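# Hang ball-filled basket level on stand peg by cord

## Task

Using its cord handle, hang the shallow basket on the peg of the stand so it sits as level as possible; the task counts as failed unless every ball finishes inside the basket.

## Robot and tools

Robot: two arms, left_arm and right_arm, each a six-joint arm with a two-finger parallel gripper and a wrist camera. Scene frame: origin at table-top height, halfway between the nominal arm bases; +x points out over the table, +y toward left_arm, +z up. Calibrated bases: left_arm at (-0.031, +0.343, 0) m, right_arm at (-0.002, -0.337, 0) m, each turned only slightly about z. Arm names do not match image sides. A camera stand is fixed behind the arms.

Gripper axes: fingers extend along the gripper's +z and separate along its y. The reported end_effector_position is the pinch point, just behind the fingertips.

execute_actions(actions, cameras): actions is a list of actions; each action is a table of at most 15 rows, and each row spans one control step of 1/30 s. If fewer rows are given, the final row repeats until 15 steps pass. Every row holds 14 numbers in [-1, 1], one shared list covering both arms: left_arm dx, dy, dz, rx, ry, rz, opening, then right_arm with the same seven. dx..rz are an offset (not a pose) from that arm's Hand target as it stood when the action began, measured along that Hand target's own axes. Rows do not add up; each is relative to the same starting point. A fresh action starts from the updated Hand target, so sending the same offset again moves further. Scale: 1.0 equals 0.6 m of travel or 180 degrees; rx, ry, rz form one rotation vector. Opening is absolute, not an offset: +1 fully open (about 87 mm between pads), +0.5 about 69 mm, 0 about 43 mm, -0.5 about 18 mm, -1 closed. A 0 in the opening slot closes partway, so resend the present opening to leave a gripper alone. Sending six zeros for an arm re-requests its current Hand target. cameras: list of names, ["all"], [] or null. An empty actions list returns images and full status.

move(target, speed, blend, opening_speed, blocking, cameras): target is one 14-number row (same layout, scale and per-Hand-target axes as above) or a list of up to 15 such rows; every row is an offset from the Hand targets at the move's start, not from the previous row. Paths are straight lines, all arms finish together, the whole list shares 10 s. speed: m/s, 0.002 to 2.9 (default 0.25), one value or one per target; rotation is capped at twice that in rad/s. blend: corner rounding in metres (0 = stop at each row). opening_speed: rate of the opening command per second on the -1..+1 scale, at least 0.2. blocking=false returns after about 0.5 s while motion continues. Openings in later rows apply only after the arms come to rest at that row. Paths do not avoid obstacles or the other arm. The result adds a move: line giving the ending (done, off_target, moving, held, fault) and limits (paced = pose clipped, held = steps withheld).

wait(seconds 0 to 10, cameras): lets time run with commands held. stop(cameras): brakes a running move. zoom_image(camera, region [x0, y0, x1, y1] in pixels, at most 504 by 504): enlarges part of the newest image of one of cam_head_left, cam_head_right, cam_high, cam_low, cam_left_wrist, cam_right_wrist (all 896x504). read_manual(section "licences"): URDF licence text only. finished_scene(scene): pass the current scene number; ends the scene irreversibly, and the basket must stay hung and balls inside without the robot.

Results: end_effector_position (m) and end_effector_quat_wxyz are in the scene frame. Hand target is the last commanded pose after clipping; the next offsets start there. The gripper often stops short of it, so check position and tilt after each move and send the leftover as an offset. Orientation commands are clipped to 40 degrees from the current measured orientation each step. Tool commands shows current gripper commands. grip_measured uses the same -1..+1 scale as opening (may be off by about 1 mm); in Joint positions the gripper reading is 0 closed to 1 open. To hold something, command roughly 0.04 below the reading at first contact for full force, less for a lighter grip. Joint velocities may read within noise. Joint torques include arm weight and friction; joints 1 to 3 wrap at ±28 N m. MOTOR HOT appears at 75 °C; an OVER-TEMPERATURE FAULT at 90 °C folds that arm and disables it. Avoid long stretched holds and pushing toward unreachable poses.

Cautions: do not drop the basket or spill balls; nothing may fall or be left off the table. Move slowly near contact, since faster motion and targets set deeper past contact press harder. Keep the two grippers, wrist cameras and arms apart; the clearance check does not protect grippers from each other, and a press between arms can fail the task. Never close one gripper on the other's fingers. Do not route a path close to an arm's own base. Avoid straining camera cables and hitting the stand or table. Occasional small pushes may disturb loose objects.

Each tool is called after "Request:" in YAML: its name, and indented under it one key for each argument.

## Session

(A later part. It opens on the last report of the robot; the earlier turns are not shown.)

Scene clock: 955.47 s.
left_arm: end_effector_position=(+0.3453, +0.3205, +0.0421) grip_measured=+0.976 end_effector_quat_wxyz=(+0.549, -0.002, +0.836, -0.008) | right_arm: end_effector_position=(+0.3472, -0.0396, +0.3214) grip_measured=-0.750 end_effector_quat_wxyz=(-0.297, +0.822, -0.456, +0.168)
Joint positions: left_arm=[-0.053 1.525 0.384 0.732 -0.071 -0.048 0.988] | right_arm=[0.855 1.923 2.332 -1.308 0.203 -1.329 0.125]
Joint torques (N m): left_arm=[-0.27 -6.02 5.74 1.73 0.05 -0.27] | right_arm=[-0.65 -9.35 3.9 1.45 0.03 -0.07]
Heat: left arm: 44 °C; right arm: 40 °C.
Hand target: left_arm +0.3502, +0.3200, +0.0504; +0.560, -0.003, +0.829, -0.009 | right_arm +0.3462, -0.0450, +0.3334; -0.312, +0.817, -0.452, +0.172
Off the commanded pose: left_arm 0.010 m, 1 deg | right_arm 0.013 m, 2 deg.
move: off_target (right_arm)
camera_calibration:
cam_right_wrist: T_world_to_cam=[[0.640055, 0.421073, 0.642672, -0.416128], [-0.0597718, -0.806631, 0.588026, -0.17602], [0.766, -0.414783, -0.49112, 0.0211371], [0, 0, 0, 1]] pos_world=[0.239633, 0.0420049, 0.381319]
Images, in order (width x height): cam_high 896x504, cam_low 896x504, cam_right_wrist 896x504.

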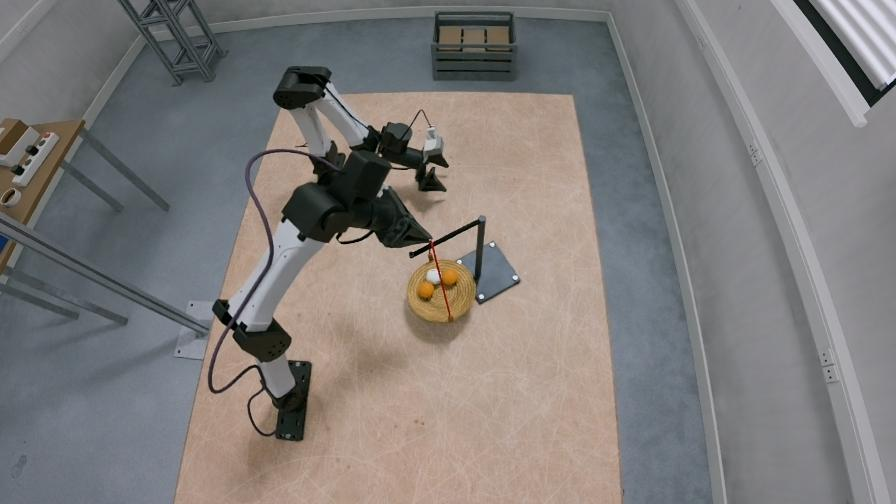

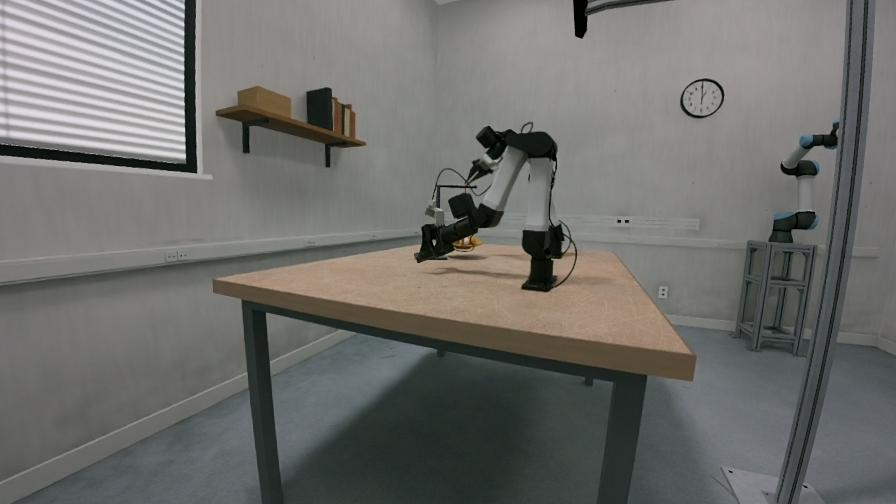

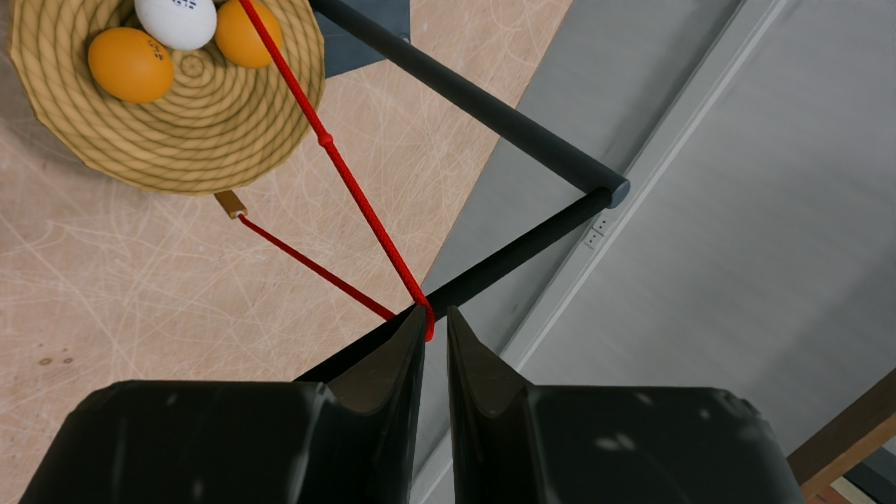

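Request:
move:
  target: [0,0,0,0,0,0,1, 0,0,-0.05,0,0,0,-0.75]
  speed: 0.04
  cameras: ["cam_high","cam_right_wrist","cam_low"]

Request:
zoom_image:
  camera: "cam_right_wrist"
  region: [330, 180, 530, 350]

Request:
zoom_image:
  camera: "cam_high"
  region: [380, 200, 500, 330]

Scene clock: 967.70 s.
left_arm: end_effector_position=(+0.3453, +0.3205, +0.0421) grip_measured=+0.976 end_effector_quat_wxyz=(+0.549, -0.002, +0.836, -0.008) | right_arm: end_effector_position=(+0.3363, -0.0508, +0.3354) grip_measured=-0.750 end_effector_quat_wxyz=(-0.291, +0.825, -0.455, +0.166)
Joint positions: left_arm=[-0.053 1.525 0.384 0.732 -0.071 -0.048 0.988] | right_arm=[0.857 1.923 2.414 -1.404 0.203 -1.33 0.125]
Joint torques (N m): left_arm=[-0.27 -6.04 5.74 1.76 0.07 -0.26] | right_arm=[0.66 -8.95 6.58 1.21 0.13 0.08]
Heat: left arm: 44 °C; right arm: 40 °C.
Hand target: left_arm +0.3502, +0.3200, +0.0504; +0.560, -0.003, +0.829, -0.009 | right_arm +0.3292, -0.0556, +0.3557; -0.312, +0.818, -0.452, +0.172
Off the commanded pose: left_arm 0.010 m, 1 deg | right_arm 0.022 m, 3 deg.
move: off_target (right_arm)
camera_calibration:
cam_right_wrist: T_world_to_cam=[[0.644378, 0.429772, 0.632513, -0.411043], [-0.0522448, -0.800457, 0.597109, -0.199163], [0.76292, -0.41781, -0.493344, 0.0334558], [0, 0, 0, 1]] pos_world=[0.228938, 0.031211, 0.395417]
Images, in order (width x height): cam_high 896x504, cam_low 896x504, cam_right_wrist 896x504.

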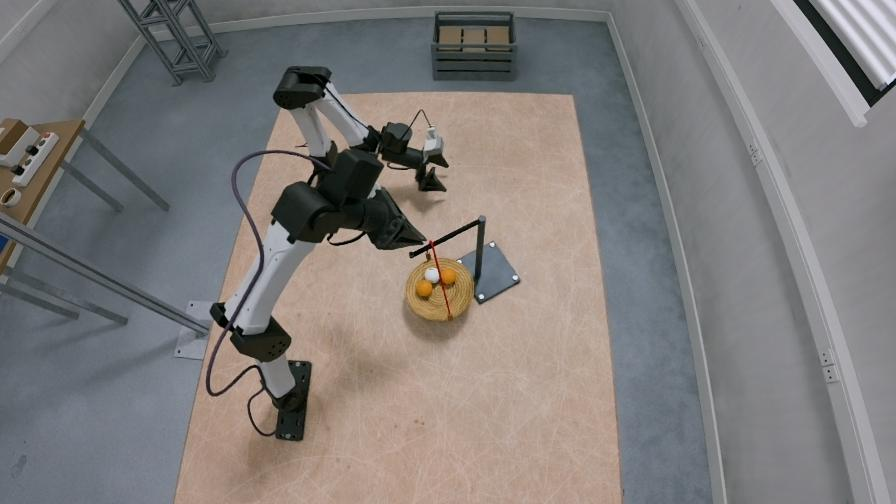

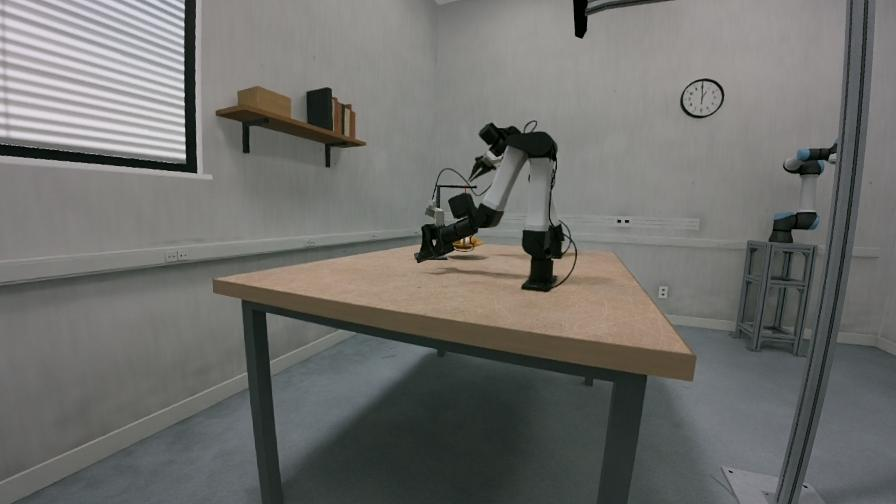

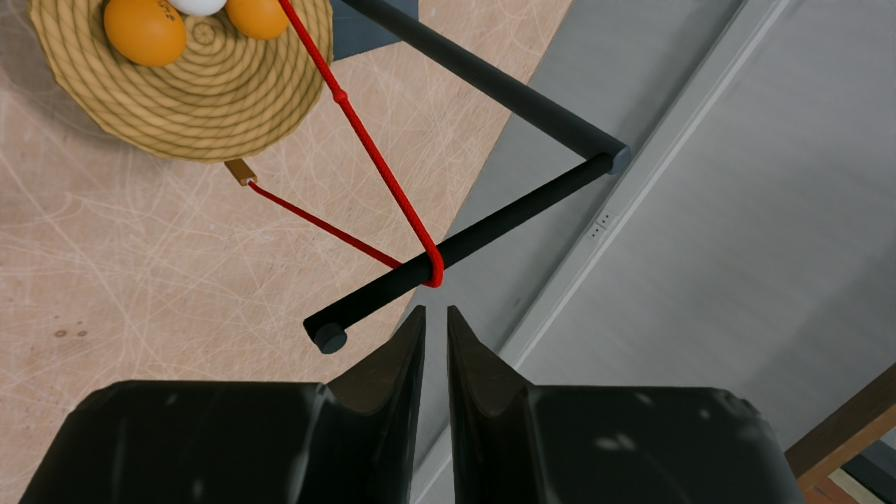

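Scaled by 2.520 from the camera's 896x504 image, which has a finer 1280x720 frame.

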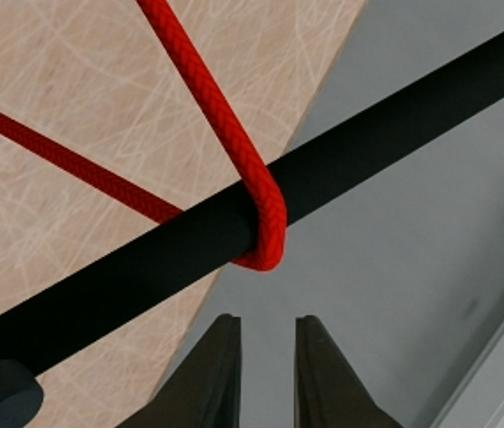

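Scaled by 3.877 from the camera's 896x504 image, which has a finer 1280x720 frame.

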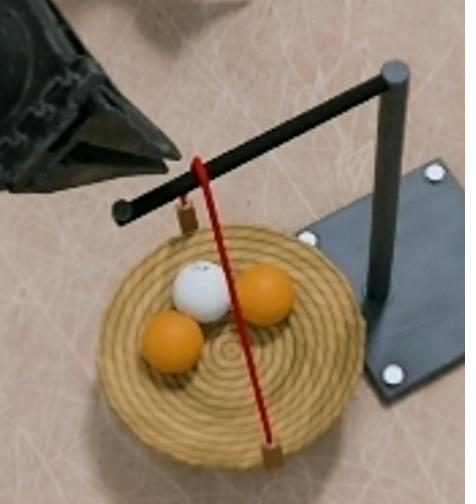

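Request:
move:
  target:
    - [0,0,0,0,0,0,1, 0,0,-0.0833,0,0,0,-0.75]
    - [0,0,0,0,0,0,1, 0.0888,0.2313,-0.2063,0,0,0,-0.4]
  speed: [0.06,0.2]
  blend: [0.02,0]
  cameras: ["all"]

Request:
zoom_image:
  camera: "cam_head_left"
  region: [390, 130, 530, 330]

Request:
zoom_image:
  camera: "cam_head_right"
  region: [370, 130, 510, 330]

Request:
zoom_image:
  camera: "cam_high"
  region: [390, 200, 510, 340]

Request:
zoom_image:
  camera: "cam_low"
  region: [420, 170, 500, 260]

Scene clock: 1018.33 s.
left_arm: end_effector_position=(+0.3453, +0.3205, +0.0421) grip_measured=+0.976 end_effector_quat_wxyz=(+0.549, -0.002, +0.836, -0.008) | right_arm: end_effector_position=(+0.1994, -0.2006, +0.3575) grip_measured=-0.400 end_effector_quat_wxyz=(-0.313, +0.820, -0.448, +0.170)
Joint positions: left_arm=[-0.053 1.525 0.384 0.732 -0.071 -0.048 0.988] | right_arm=[0.915 1.177 1.778 -1.475 0.235 -1.297 0.3]
Joint torques (N m): left_arm=[-0.14 -5.97 5.67 1.7 0.03 -0.26] | right_arm=[0.69 -0.88 3.51 1.42 0.18 0.25]
Heat: left arm: 44 °C; right arm: 43 °C.
Hand target: left_arm +0.3502, +0.3200, +0.0504; +0.560, -0.003, +0.829, -0.009 | right_arm +0.2001, -0.1995, +0.3556; -0.312, +0.817, -0.452, +0.172
Off the commanded pose: left_arm 0.010 m, 1 deg | right_arm 0.002 m, 1 deg.
move: done
camera_calibration:
cam_right_wrist: T_world_to_cam=[[0.617518, 0.416793, 0.66705, -0.282016], [-0.0610934, -0.820085, 0.568971, -0.331604], [0.784181, -0.392102, -0.480954, 0.0826055], [0, 0, 0, 1]] pos_world=[0.0891133, -0.122011, 0.416521]

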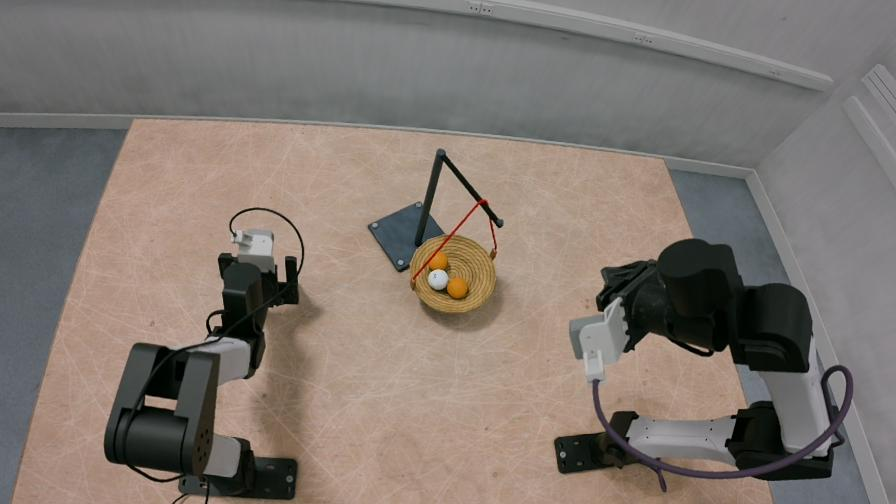

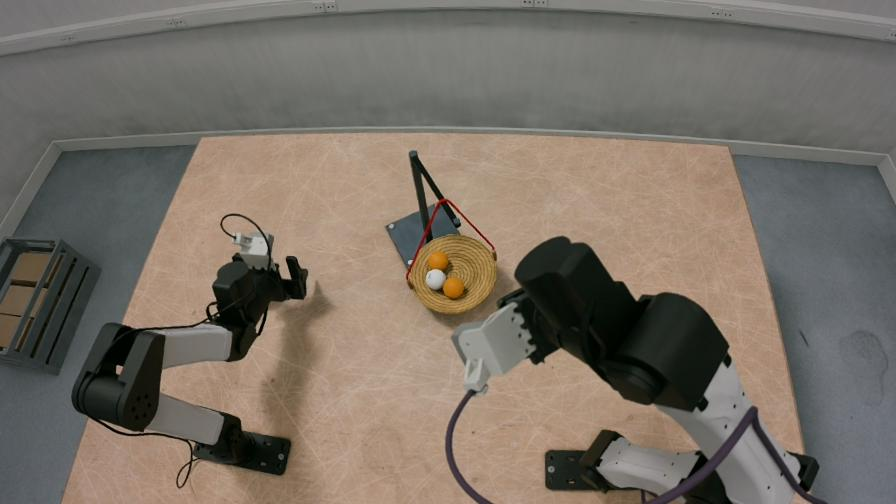

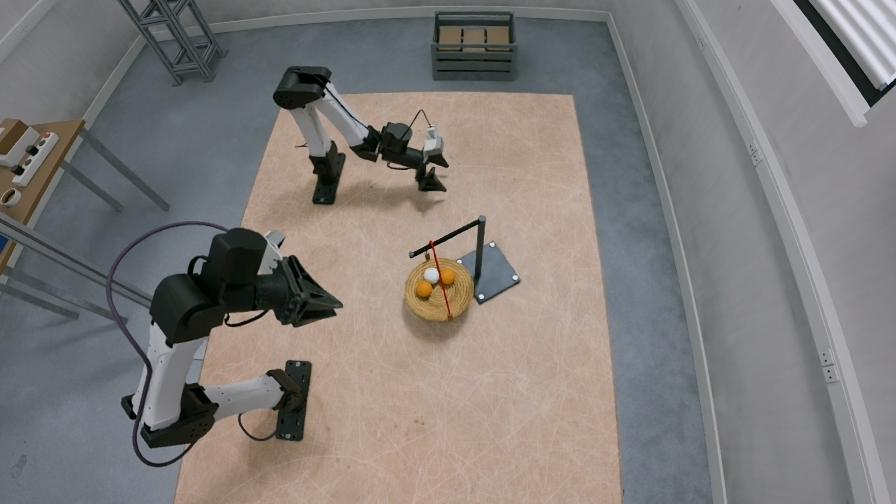

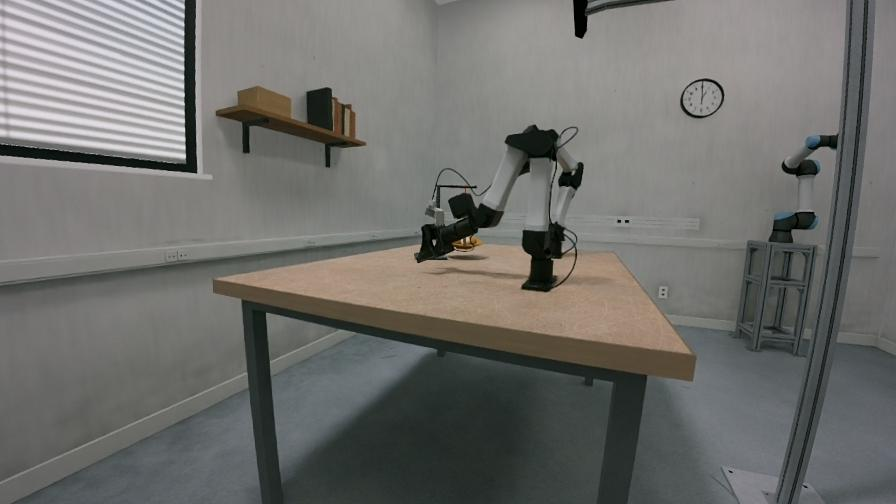

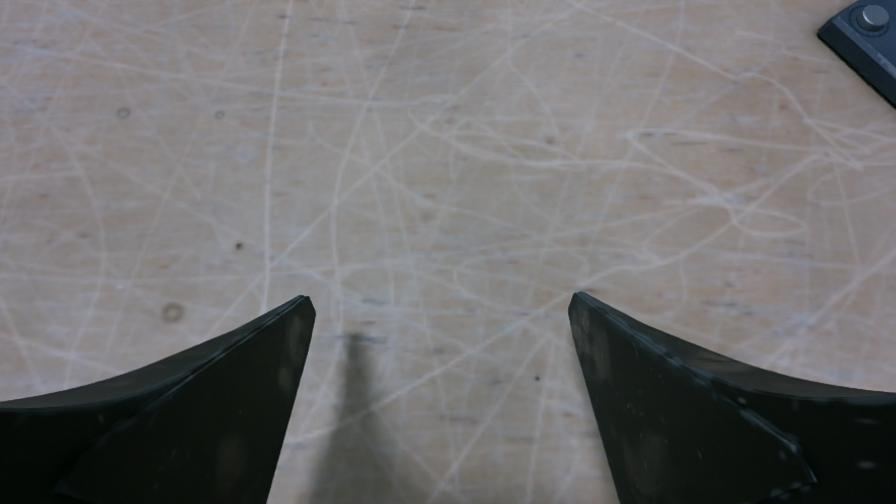

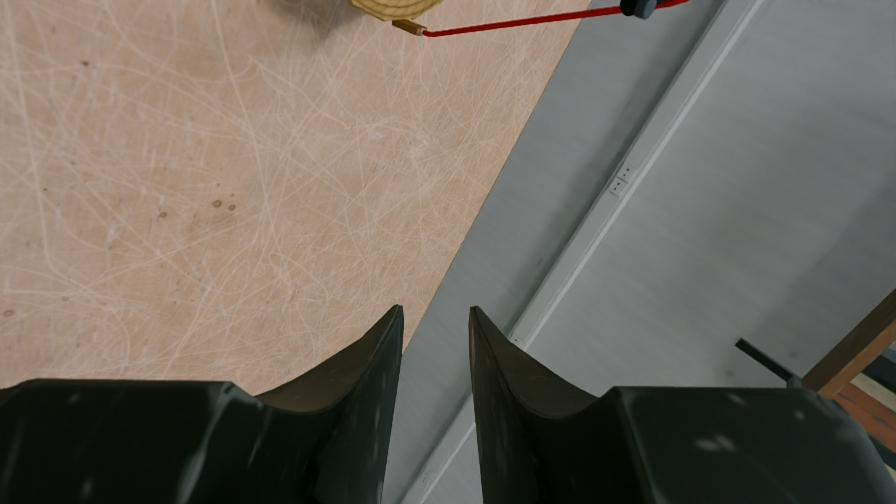

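Scaled by 2.520 from the camera's 896x504 image, which has a finer 1280x720 frame.

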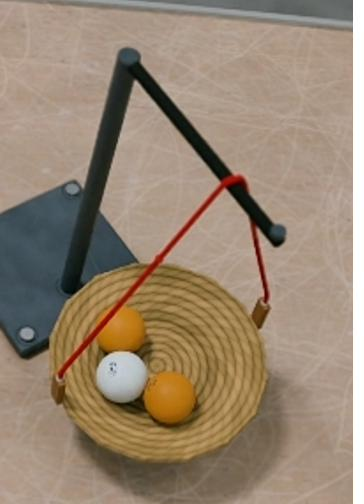

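Scaled by 2.520 from the camera's 896x504 image, which has a finer 1280x720 frame.

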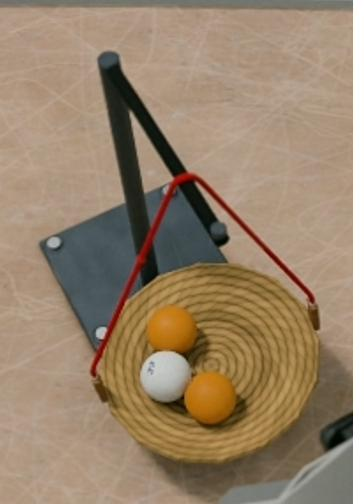

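Scaled by 3.600 from the camera's 896x504 image, which has a finer 1280x720 frame.

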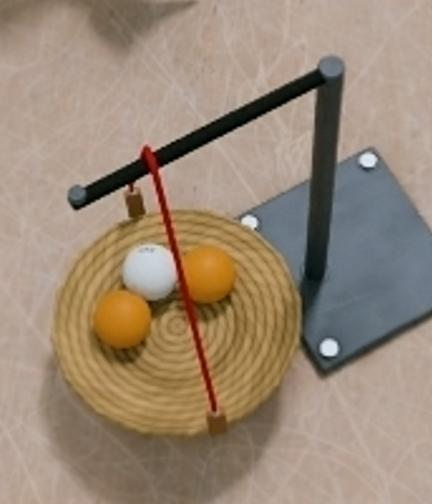

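Scaled by 5.600 from the camera's 896x504 image, which has a finer 1280x720 frame.

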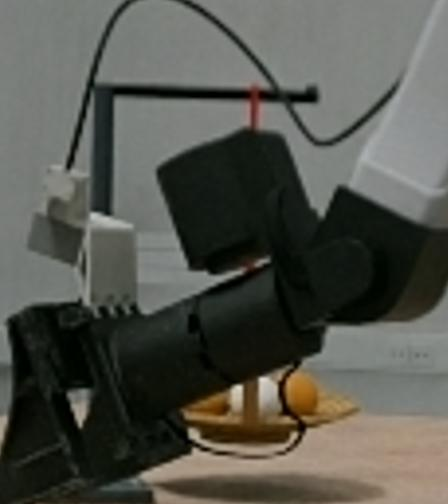

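Request:
move:
  target: [-0.1847,0.0167,-0.4343,0,0,0,0, 0,0,0,0,0,0,-0.4]
  speed: 0.25
  cameras: ["cam_low","cam_high"]

Request:
zoom_image:
  camera: "cam_low"
  region: [420, 170, 520, 260]

Request:
zoom_image:
  camera: "cam_low"
  region: [440, 220, 500, 260]

Scene clock: 1090.90 s.
left_arm: end_effector_position=(+0.1495, +0.3346, +0.2419) grip_measured=+0.000 end_effector_quat_wxyz=(+0.555, +0.001, +0.832, -0.008) | right_arm: end_effector_position=(+0.1994, -0.2006, +0.3575) grip_measured=-0.400 end_effector_quat_wxyz=(-0.313, +0.820, -0.448, +0.170)
Joint positions: left_arm=[-0.138 0.384 0.853 -0.869 -0.147 -0.074 0.5] | right_arm=[0.915 1.177 1.778 -1.475 0.235 -1.297 0.3]
Joint torques (N m): left_arm=[-0.83 3.38 7.54 1.62 -0.08 -0.34] | right_arm=[0.65 -0.88 3.47 1.41 0.19 0.24]
Heat: left arm: 44 °C; right arm: 36 °C.
Hand target: left_arm +0.1499, +0.3345, +0.2502; +0.560, -0.003, +0.829, -0.009 | right_arm +0.2001, -0.1995, +0.3556; -0.312, +0.817, -0.452, +0.172
Off the commanded pose: left_arm 0.008 m, 1 deg | right_arm 0.002 m, 1 deg.
move: done
Images, in order (width x height): cam_high 896x504, cam_low 896x504.

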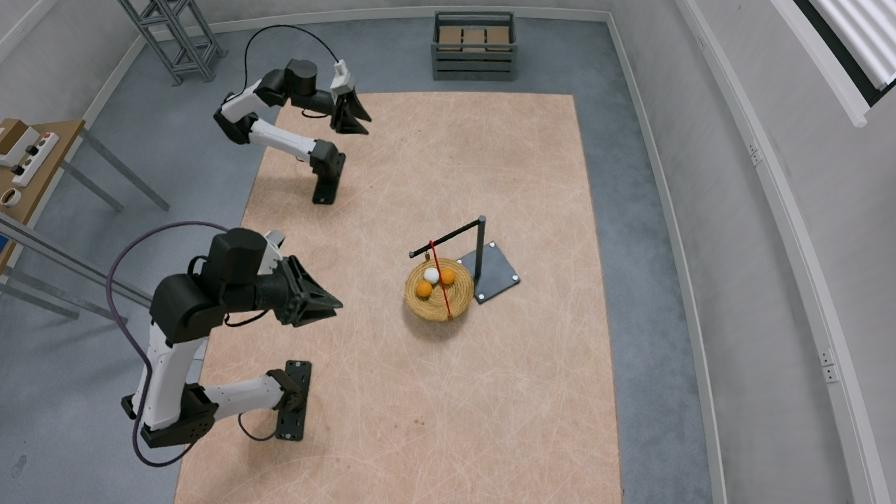

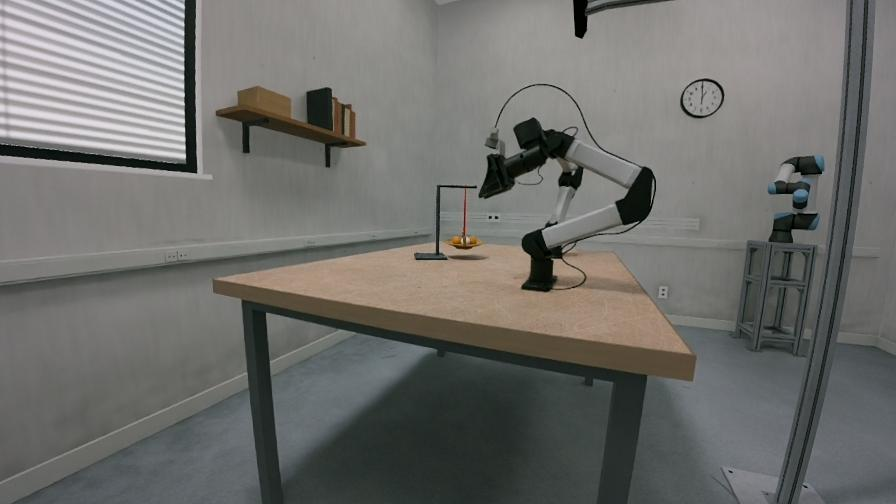

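Scaled by 5.040 from the camera's 896x504 image, which has a finer 1280x720 frame.

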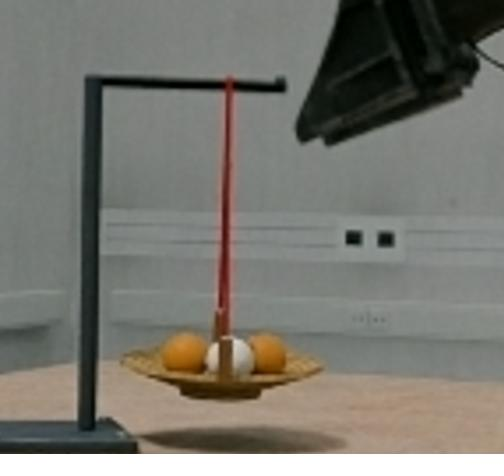

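Scaled by 8.400 from the camera's 896x504 image, which has a finer 1280x720 frame.

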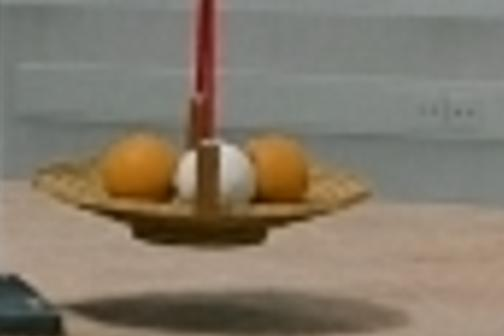

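Request:
execute_actions:
  actions: []
  cameras: ["cam_head_left","cam_head_right","cam_high","cam_low"]

Request:
zoom_image:
  camera: "cam_head_left"
  region: [400, 230, 510, 300]

Request:
zoom_image:
  camera: "cam_head_right"
  region: [395, 230, 505, 300]

Request:
zoom_image:
  camera: "cam_high"
  region: [395, 235, 485, 330]

Scene clock: 1104.07 s.
left_arm: end_effector_position=(+0.1495, +0.3347, +0.2419) grip_measured=+0.000 end_effector_quat_wxyz=(+0.554, +0.001, +0.832, -0.008) | right_arm: end_effector_position=(+0.1994, -0.2006, +0.3575) grip_measured=-0.400 end_effector_quat_wxyz=(-0.313, +0.820, -0.448, +0.170)
Joint positions: left_arm=[-0.138 0.384 0.853 -0.869 -0.148 -0.075 0.5] | right_arm=[0.915 1.177 1.778 -1.475 0.235 -1.297 0.3]
Joint velocities: within noise
Joint torques (N m): left_arm=[-0.76 3.38 7.62 1.63 -0.08 -0.36] | right_arm=[0.7 -0.9 3.47 1.41 0.18 0.26]
Heat: left arm: 44 °C; right arm: 36 °C.
Hand target: left_arm +0.1499, +0.3346, +0.2502; +0.560, -0.003, +0.829, -0.009 | right_arm +0.2001, -0.1995, +0.3556; -0.312, +0.817, -0.452, +0.172
Tool commands: left_gripper/opening=+0.0 right_gripper/opening=-0.4
Off the commanded pose: left_arm 0.008 m, 1 deg | right_arm 0.002 m, 1 deg.
Images, in order (width x height): cam_head_left 896x504, cam_head_right 896x504, cam_high 896x504, cam_low 896x504.

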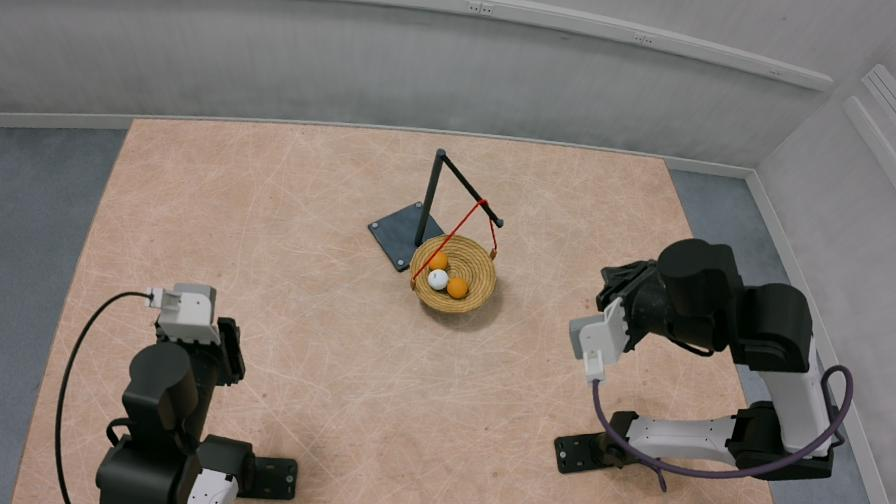

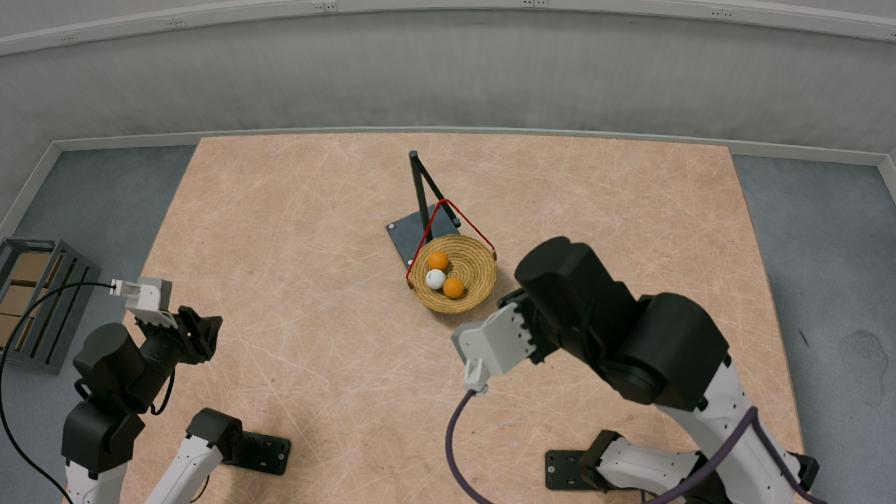

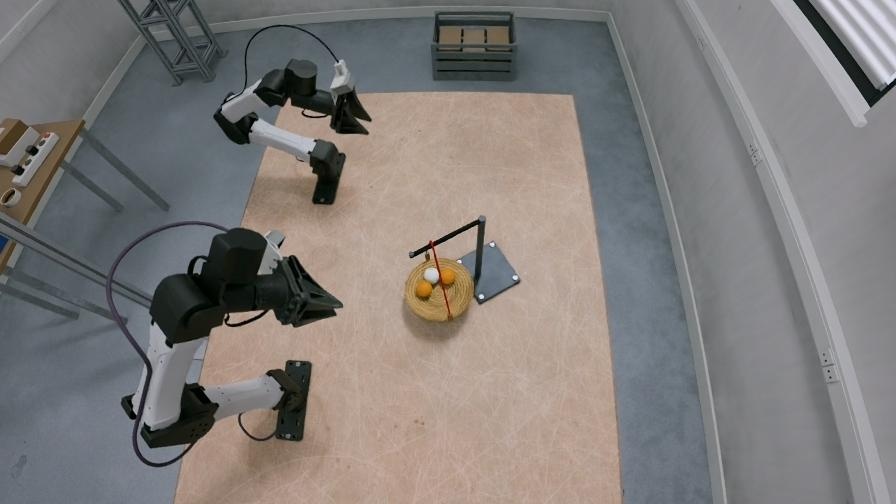

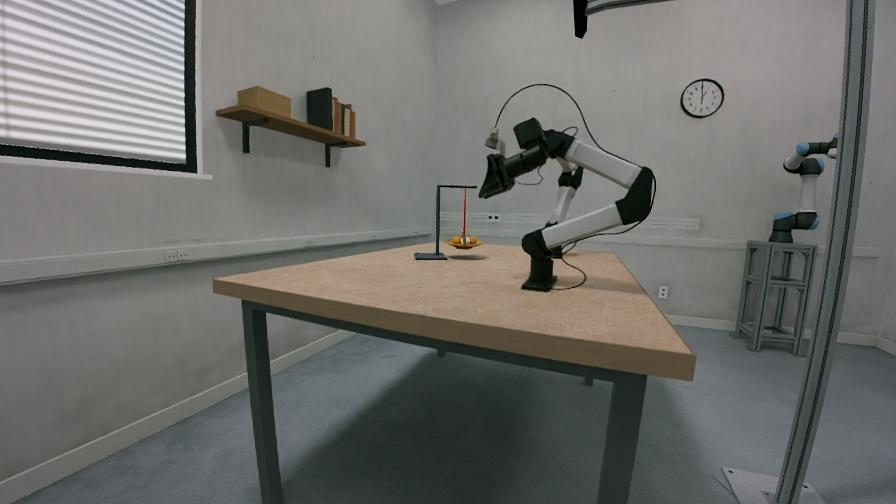

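Scaled by 4.582 from the camera's 896x504 image, which has a finer 1280x720 frame.

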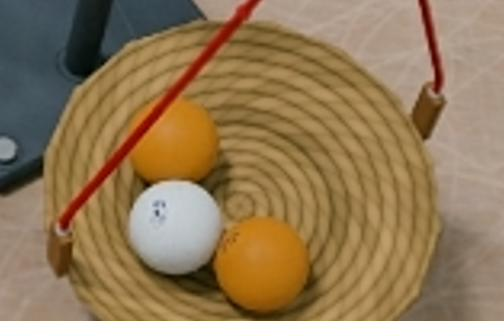

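Scaled by 4.582 from the camera's 896x504 image, which has a finer 1280x720 frame.

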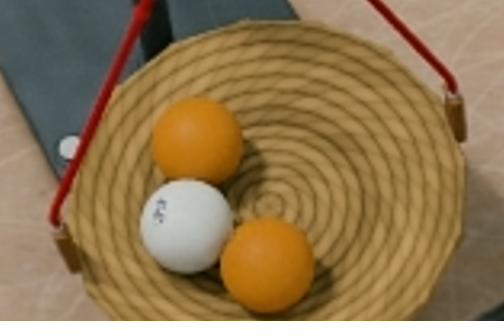

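Scaled by 5.305 from the camera's 896x504 image, which has a finer 1280x720 frame.

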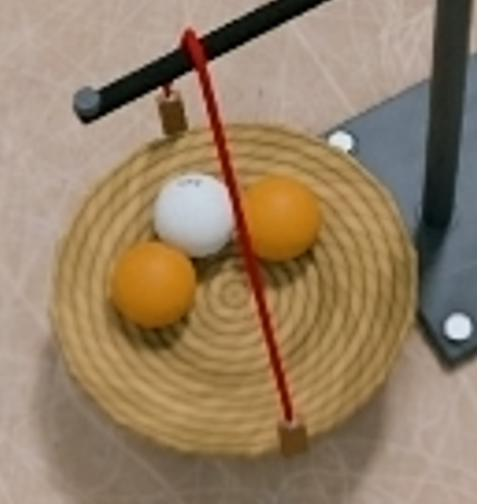

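Request:
move:
  target:
    - [0,0,0,0,0,0,0, 0.0622,-0.0115,0.1353,-0.0071,-0.307,0.345,-0.3]
    - [0,0,0,0,0,0,0, 0.0307,-0.0997,0.2557,-0.0071,-0.307,0.345,-0.3]
  speed: [0.25,0.15]
  blend: [0.03,0]
  cameras: ["all"]

Scene clock: 1171.37 s.
left_arm: end_effector_position=(+0.1495, +0.3350, +0.2419) grip_measured=+0.000 end_effector_quat_wxyz=(+0.554, +0.000, +0.832, -0.007) | right_arm: end_effector_position=(+0.3350, -0.1387, +0.2832) grip_measured=-0.300 end_effector_quat_wxyz=(+0.511, -0.469, +0.605, +0.391)
Joint positions: left_arm=[-0.138 0.384 0.853 -0.869 -0.149 -0.075 0.5] | right_arm=[0.113 1.409 1.215 -0.242 -1.15 -0.407 0.35]
Joint torques (N m): left_arm=[-1.02 3.32 7.53 1.62 -0.04 -0.37] | right_arm=[0.61 -4.6 5.08 1.52 -0.08 0.14]
Heat: left arm: 45 °C; right arm: 35 °C.
Hand target: left_arm +0.1499, +0.3346, +0.2502; +0.560, -0.003, +0.829, -0.009 | right_arm +0.3341, -0.1371, +0.2809; +0.510, -0.467, +0.608, +0.391
Off the commanded pose: left_arm 0.008 m, 1 deg | right_arm 0.003 m, 0 deg.
move: done
camera_calibration:
cam_left_wrist: T_world_to_cam=[[-0.0300848, -0.999105, 0.02972, 0.328934], [-0.954377, 0.0198752, -0.297942, 0.228218], [0.297085, -0.0373276, -0.954121, 0.341288], [0, 0, 0, 1]] pos_world=[0.12631, 0.336843, 0.38385]
cam_right_wrist: T_world_to_cam=[[0.967208, -0.252949, 0.0229345, -0.369665], [-0.205212, -0.831481, -0.516263, 0.123812], [0.149658, 0.494627, -0.856123, 0.406628], [0, 0, 0, 1]] pos_world=[0.322096, -0.191689, 0.420522]

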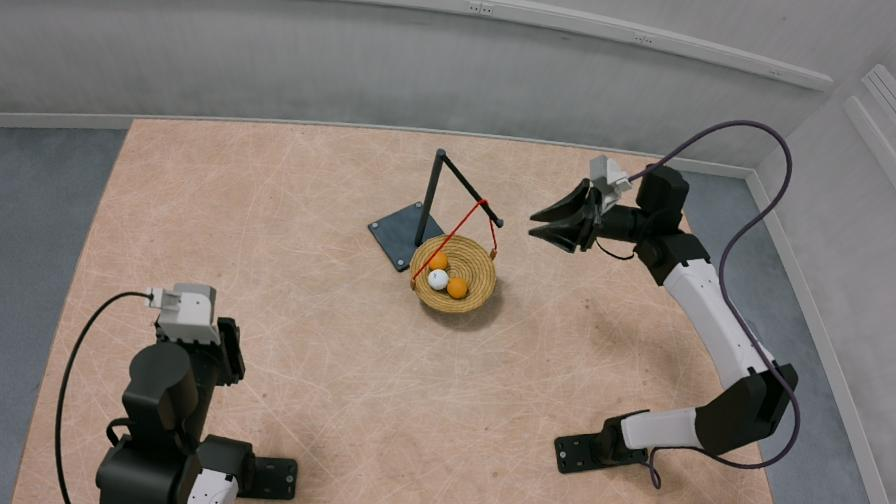

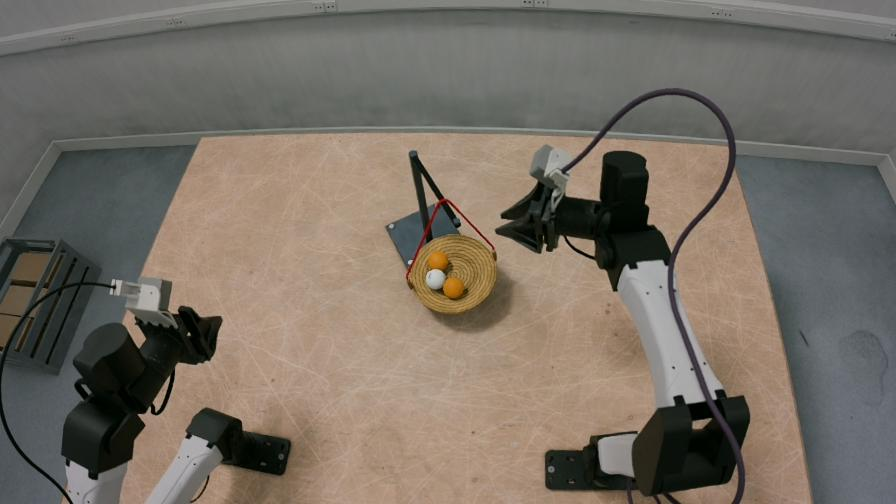

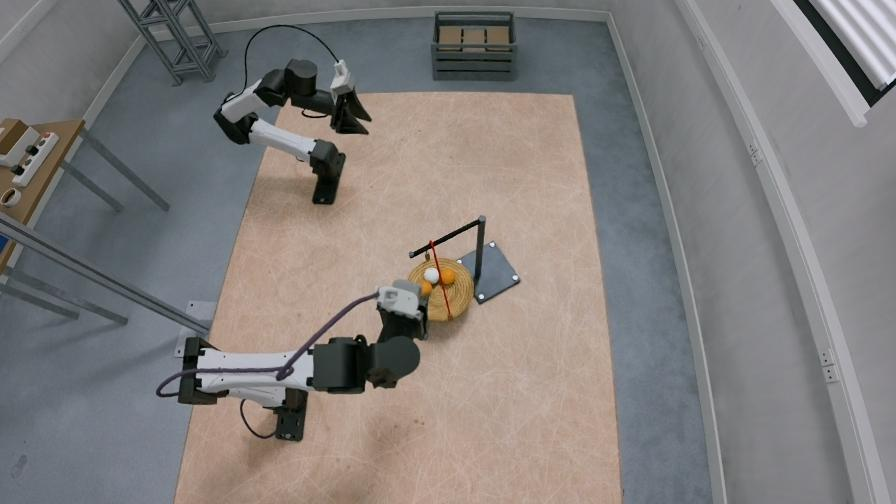

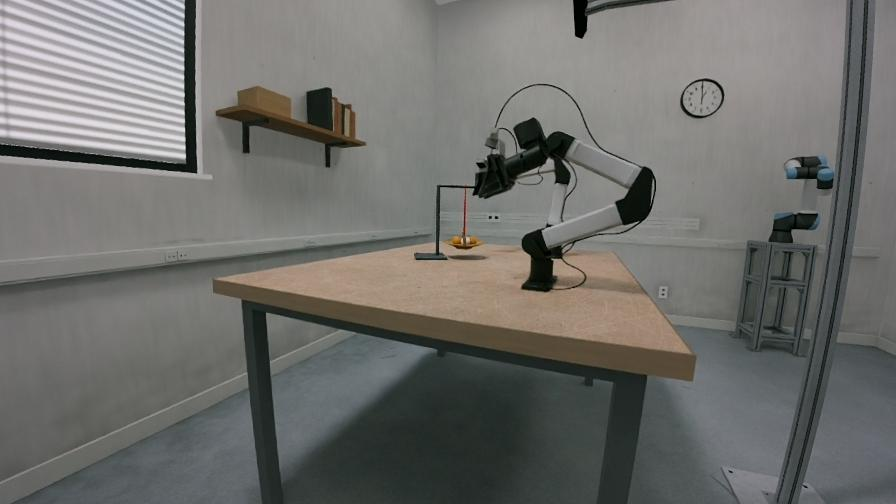

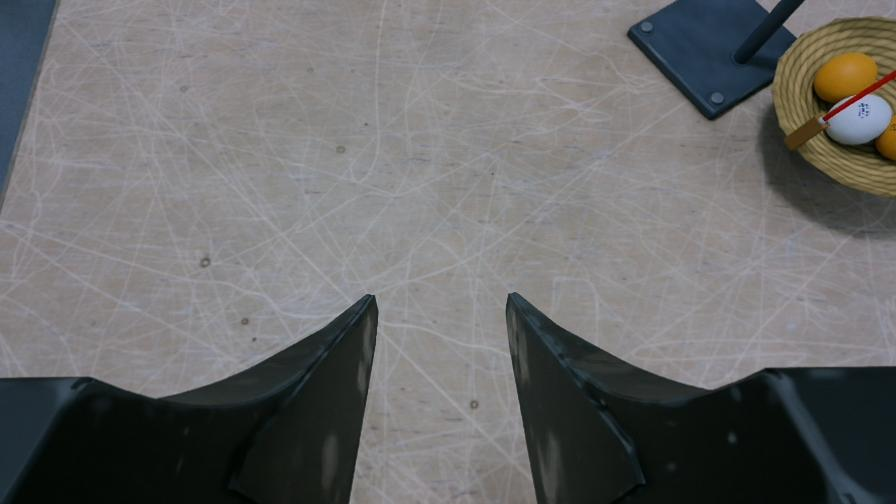

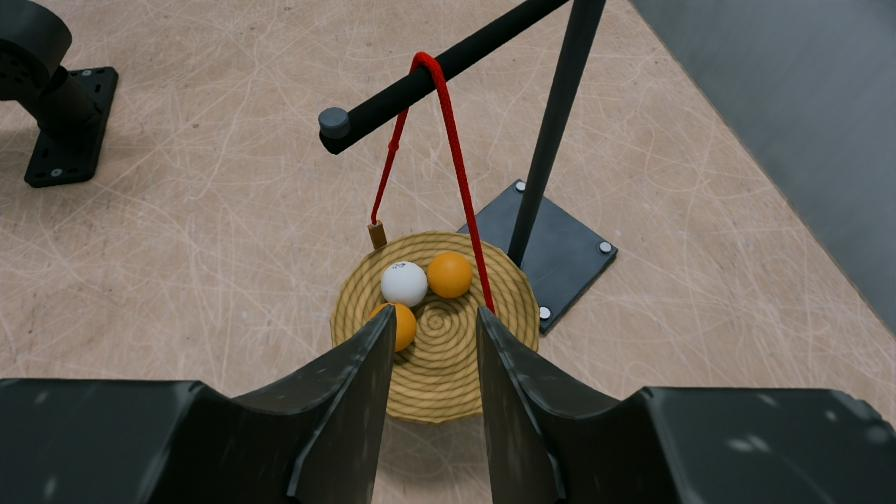

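Request:
move:
  target: [0,0,0,0,0,0,0, 0.0023,-0.0152,0.1425,0,0,0,-0.3]
  speed: 0.08
  cameras: ["cam_right_wrist","cam_high","cam_low"]

Scene clock: 1194.83 s.
left_arm: end_effector_position=(+0.1495, +0.3350, +0.2419) grip_measured=+0.000 end_effector_quat_wxyz=(+0.554, +0.000, +0.832, -0.007) | right_arm: end_effector_position=(+0.3579, -0.0630, +0.2577) grip_measured=-0.300 end_effector_quat_wxyz=(+0.502, -0.467, +0.612, +0.393)
Joint positions: left_arm=[-0.138 0.384 0.853 -0.869 -0.149 -0.075 0.5] | right_arm=[0.329 1.56 1.229 0.007 -0.948 -0.255 0.35]
Joint torques (N m): left_arm=[-0.94 3.29 7.49 1.65 -0.04 -0.36] | right_arm=[0.59 -4.08 8.61 1.62 0.01 0.16]
Heat: left arm: 45 °C; right arm: 36 °C.
Hand target: left_arm +0.1499, +0.3346, +0.2502; +0.560, -0.003, +0.829, -0.009 | right_arm +0.3647, -0.0582, +0.2647; +0.510, -0.467, +0.608, +0.391
Off the commanded pose: left_arm 0.008 m, 1 deg | right_arm 0.011 m, 1 deg.
move: off_target (right_arm)
camera_calibration:
cam_right_wrist: T_world_to_cam=[[0.967701, -0.252027, 0.00616599, -0.367843], [-0.214555, -0.83617, -0.504763, 0.178367], [0.132369, 0.487136, -0.863236, 0.35149], [0, 0, 0, 1]] pos_world=[0.347704, -0.114785, 0.39572]
Images, in order (width x height): cam_high 896x504, cam_low 896x504, cam_right_wrist 896x504.

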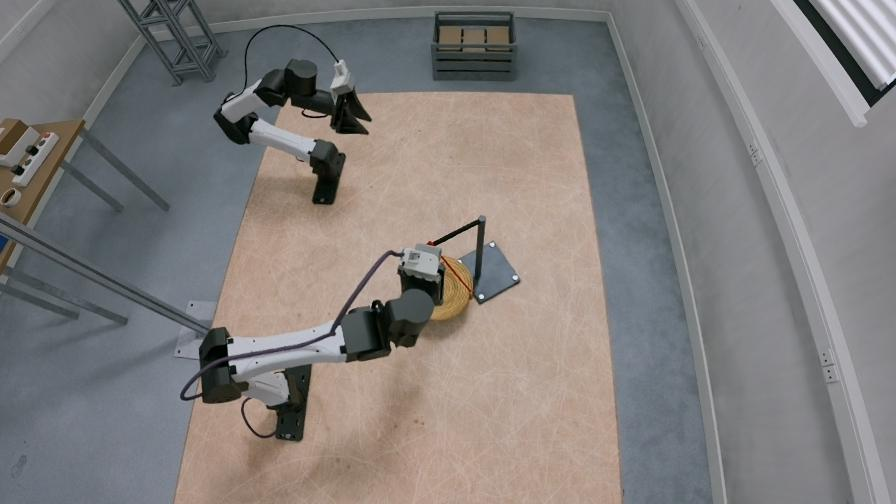

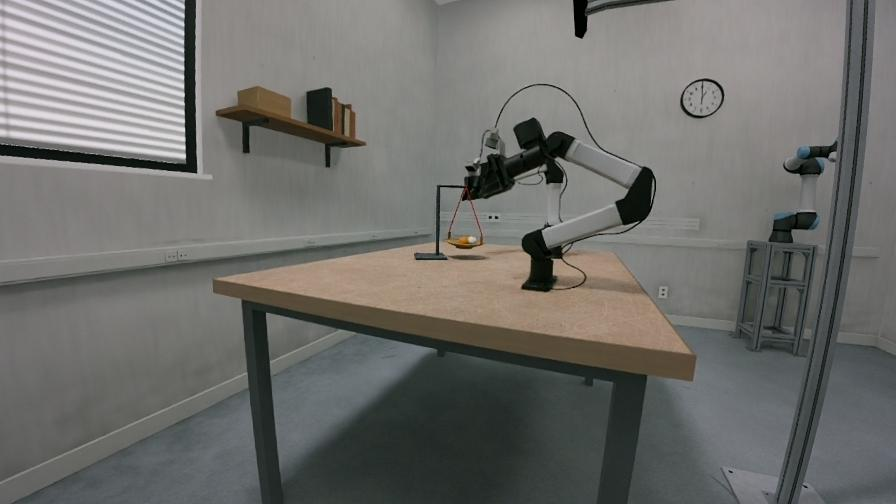

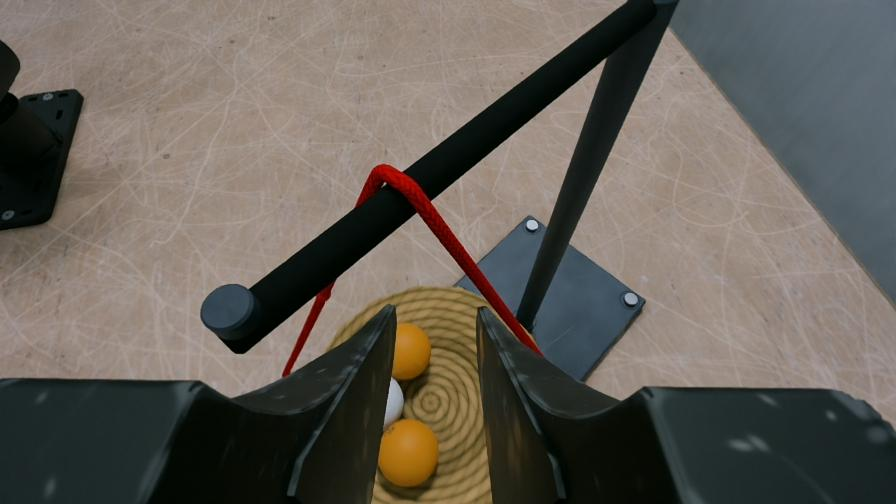

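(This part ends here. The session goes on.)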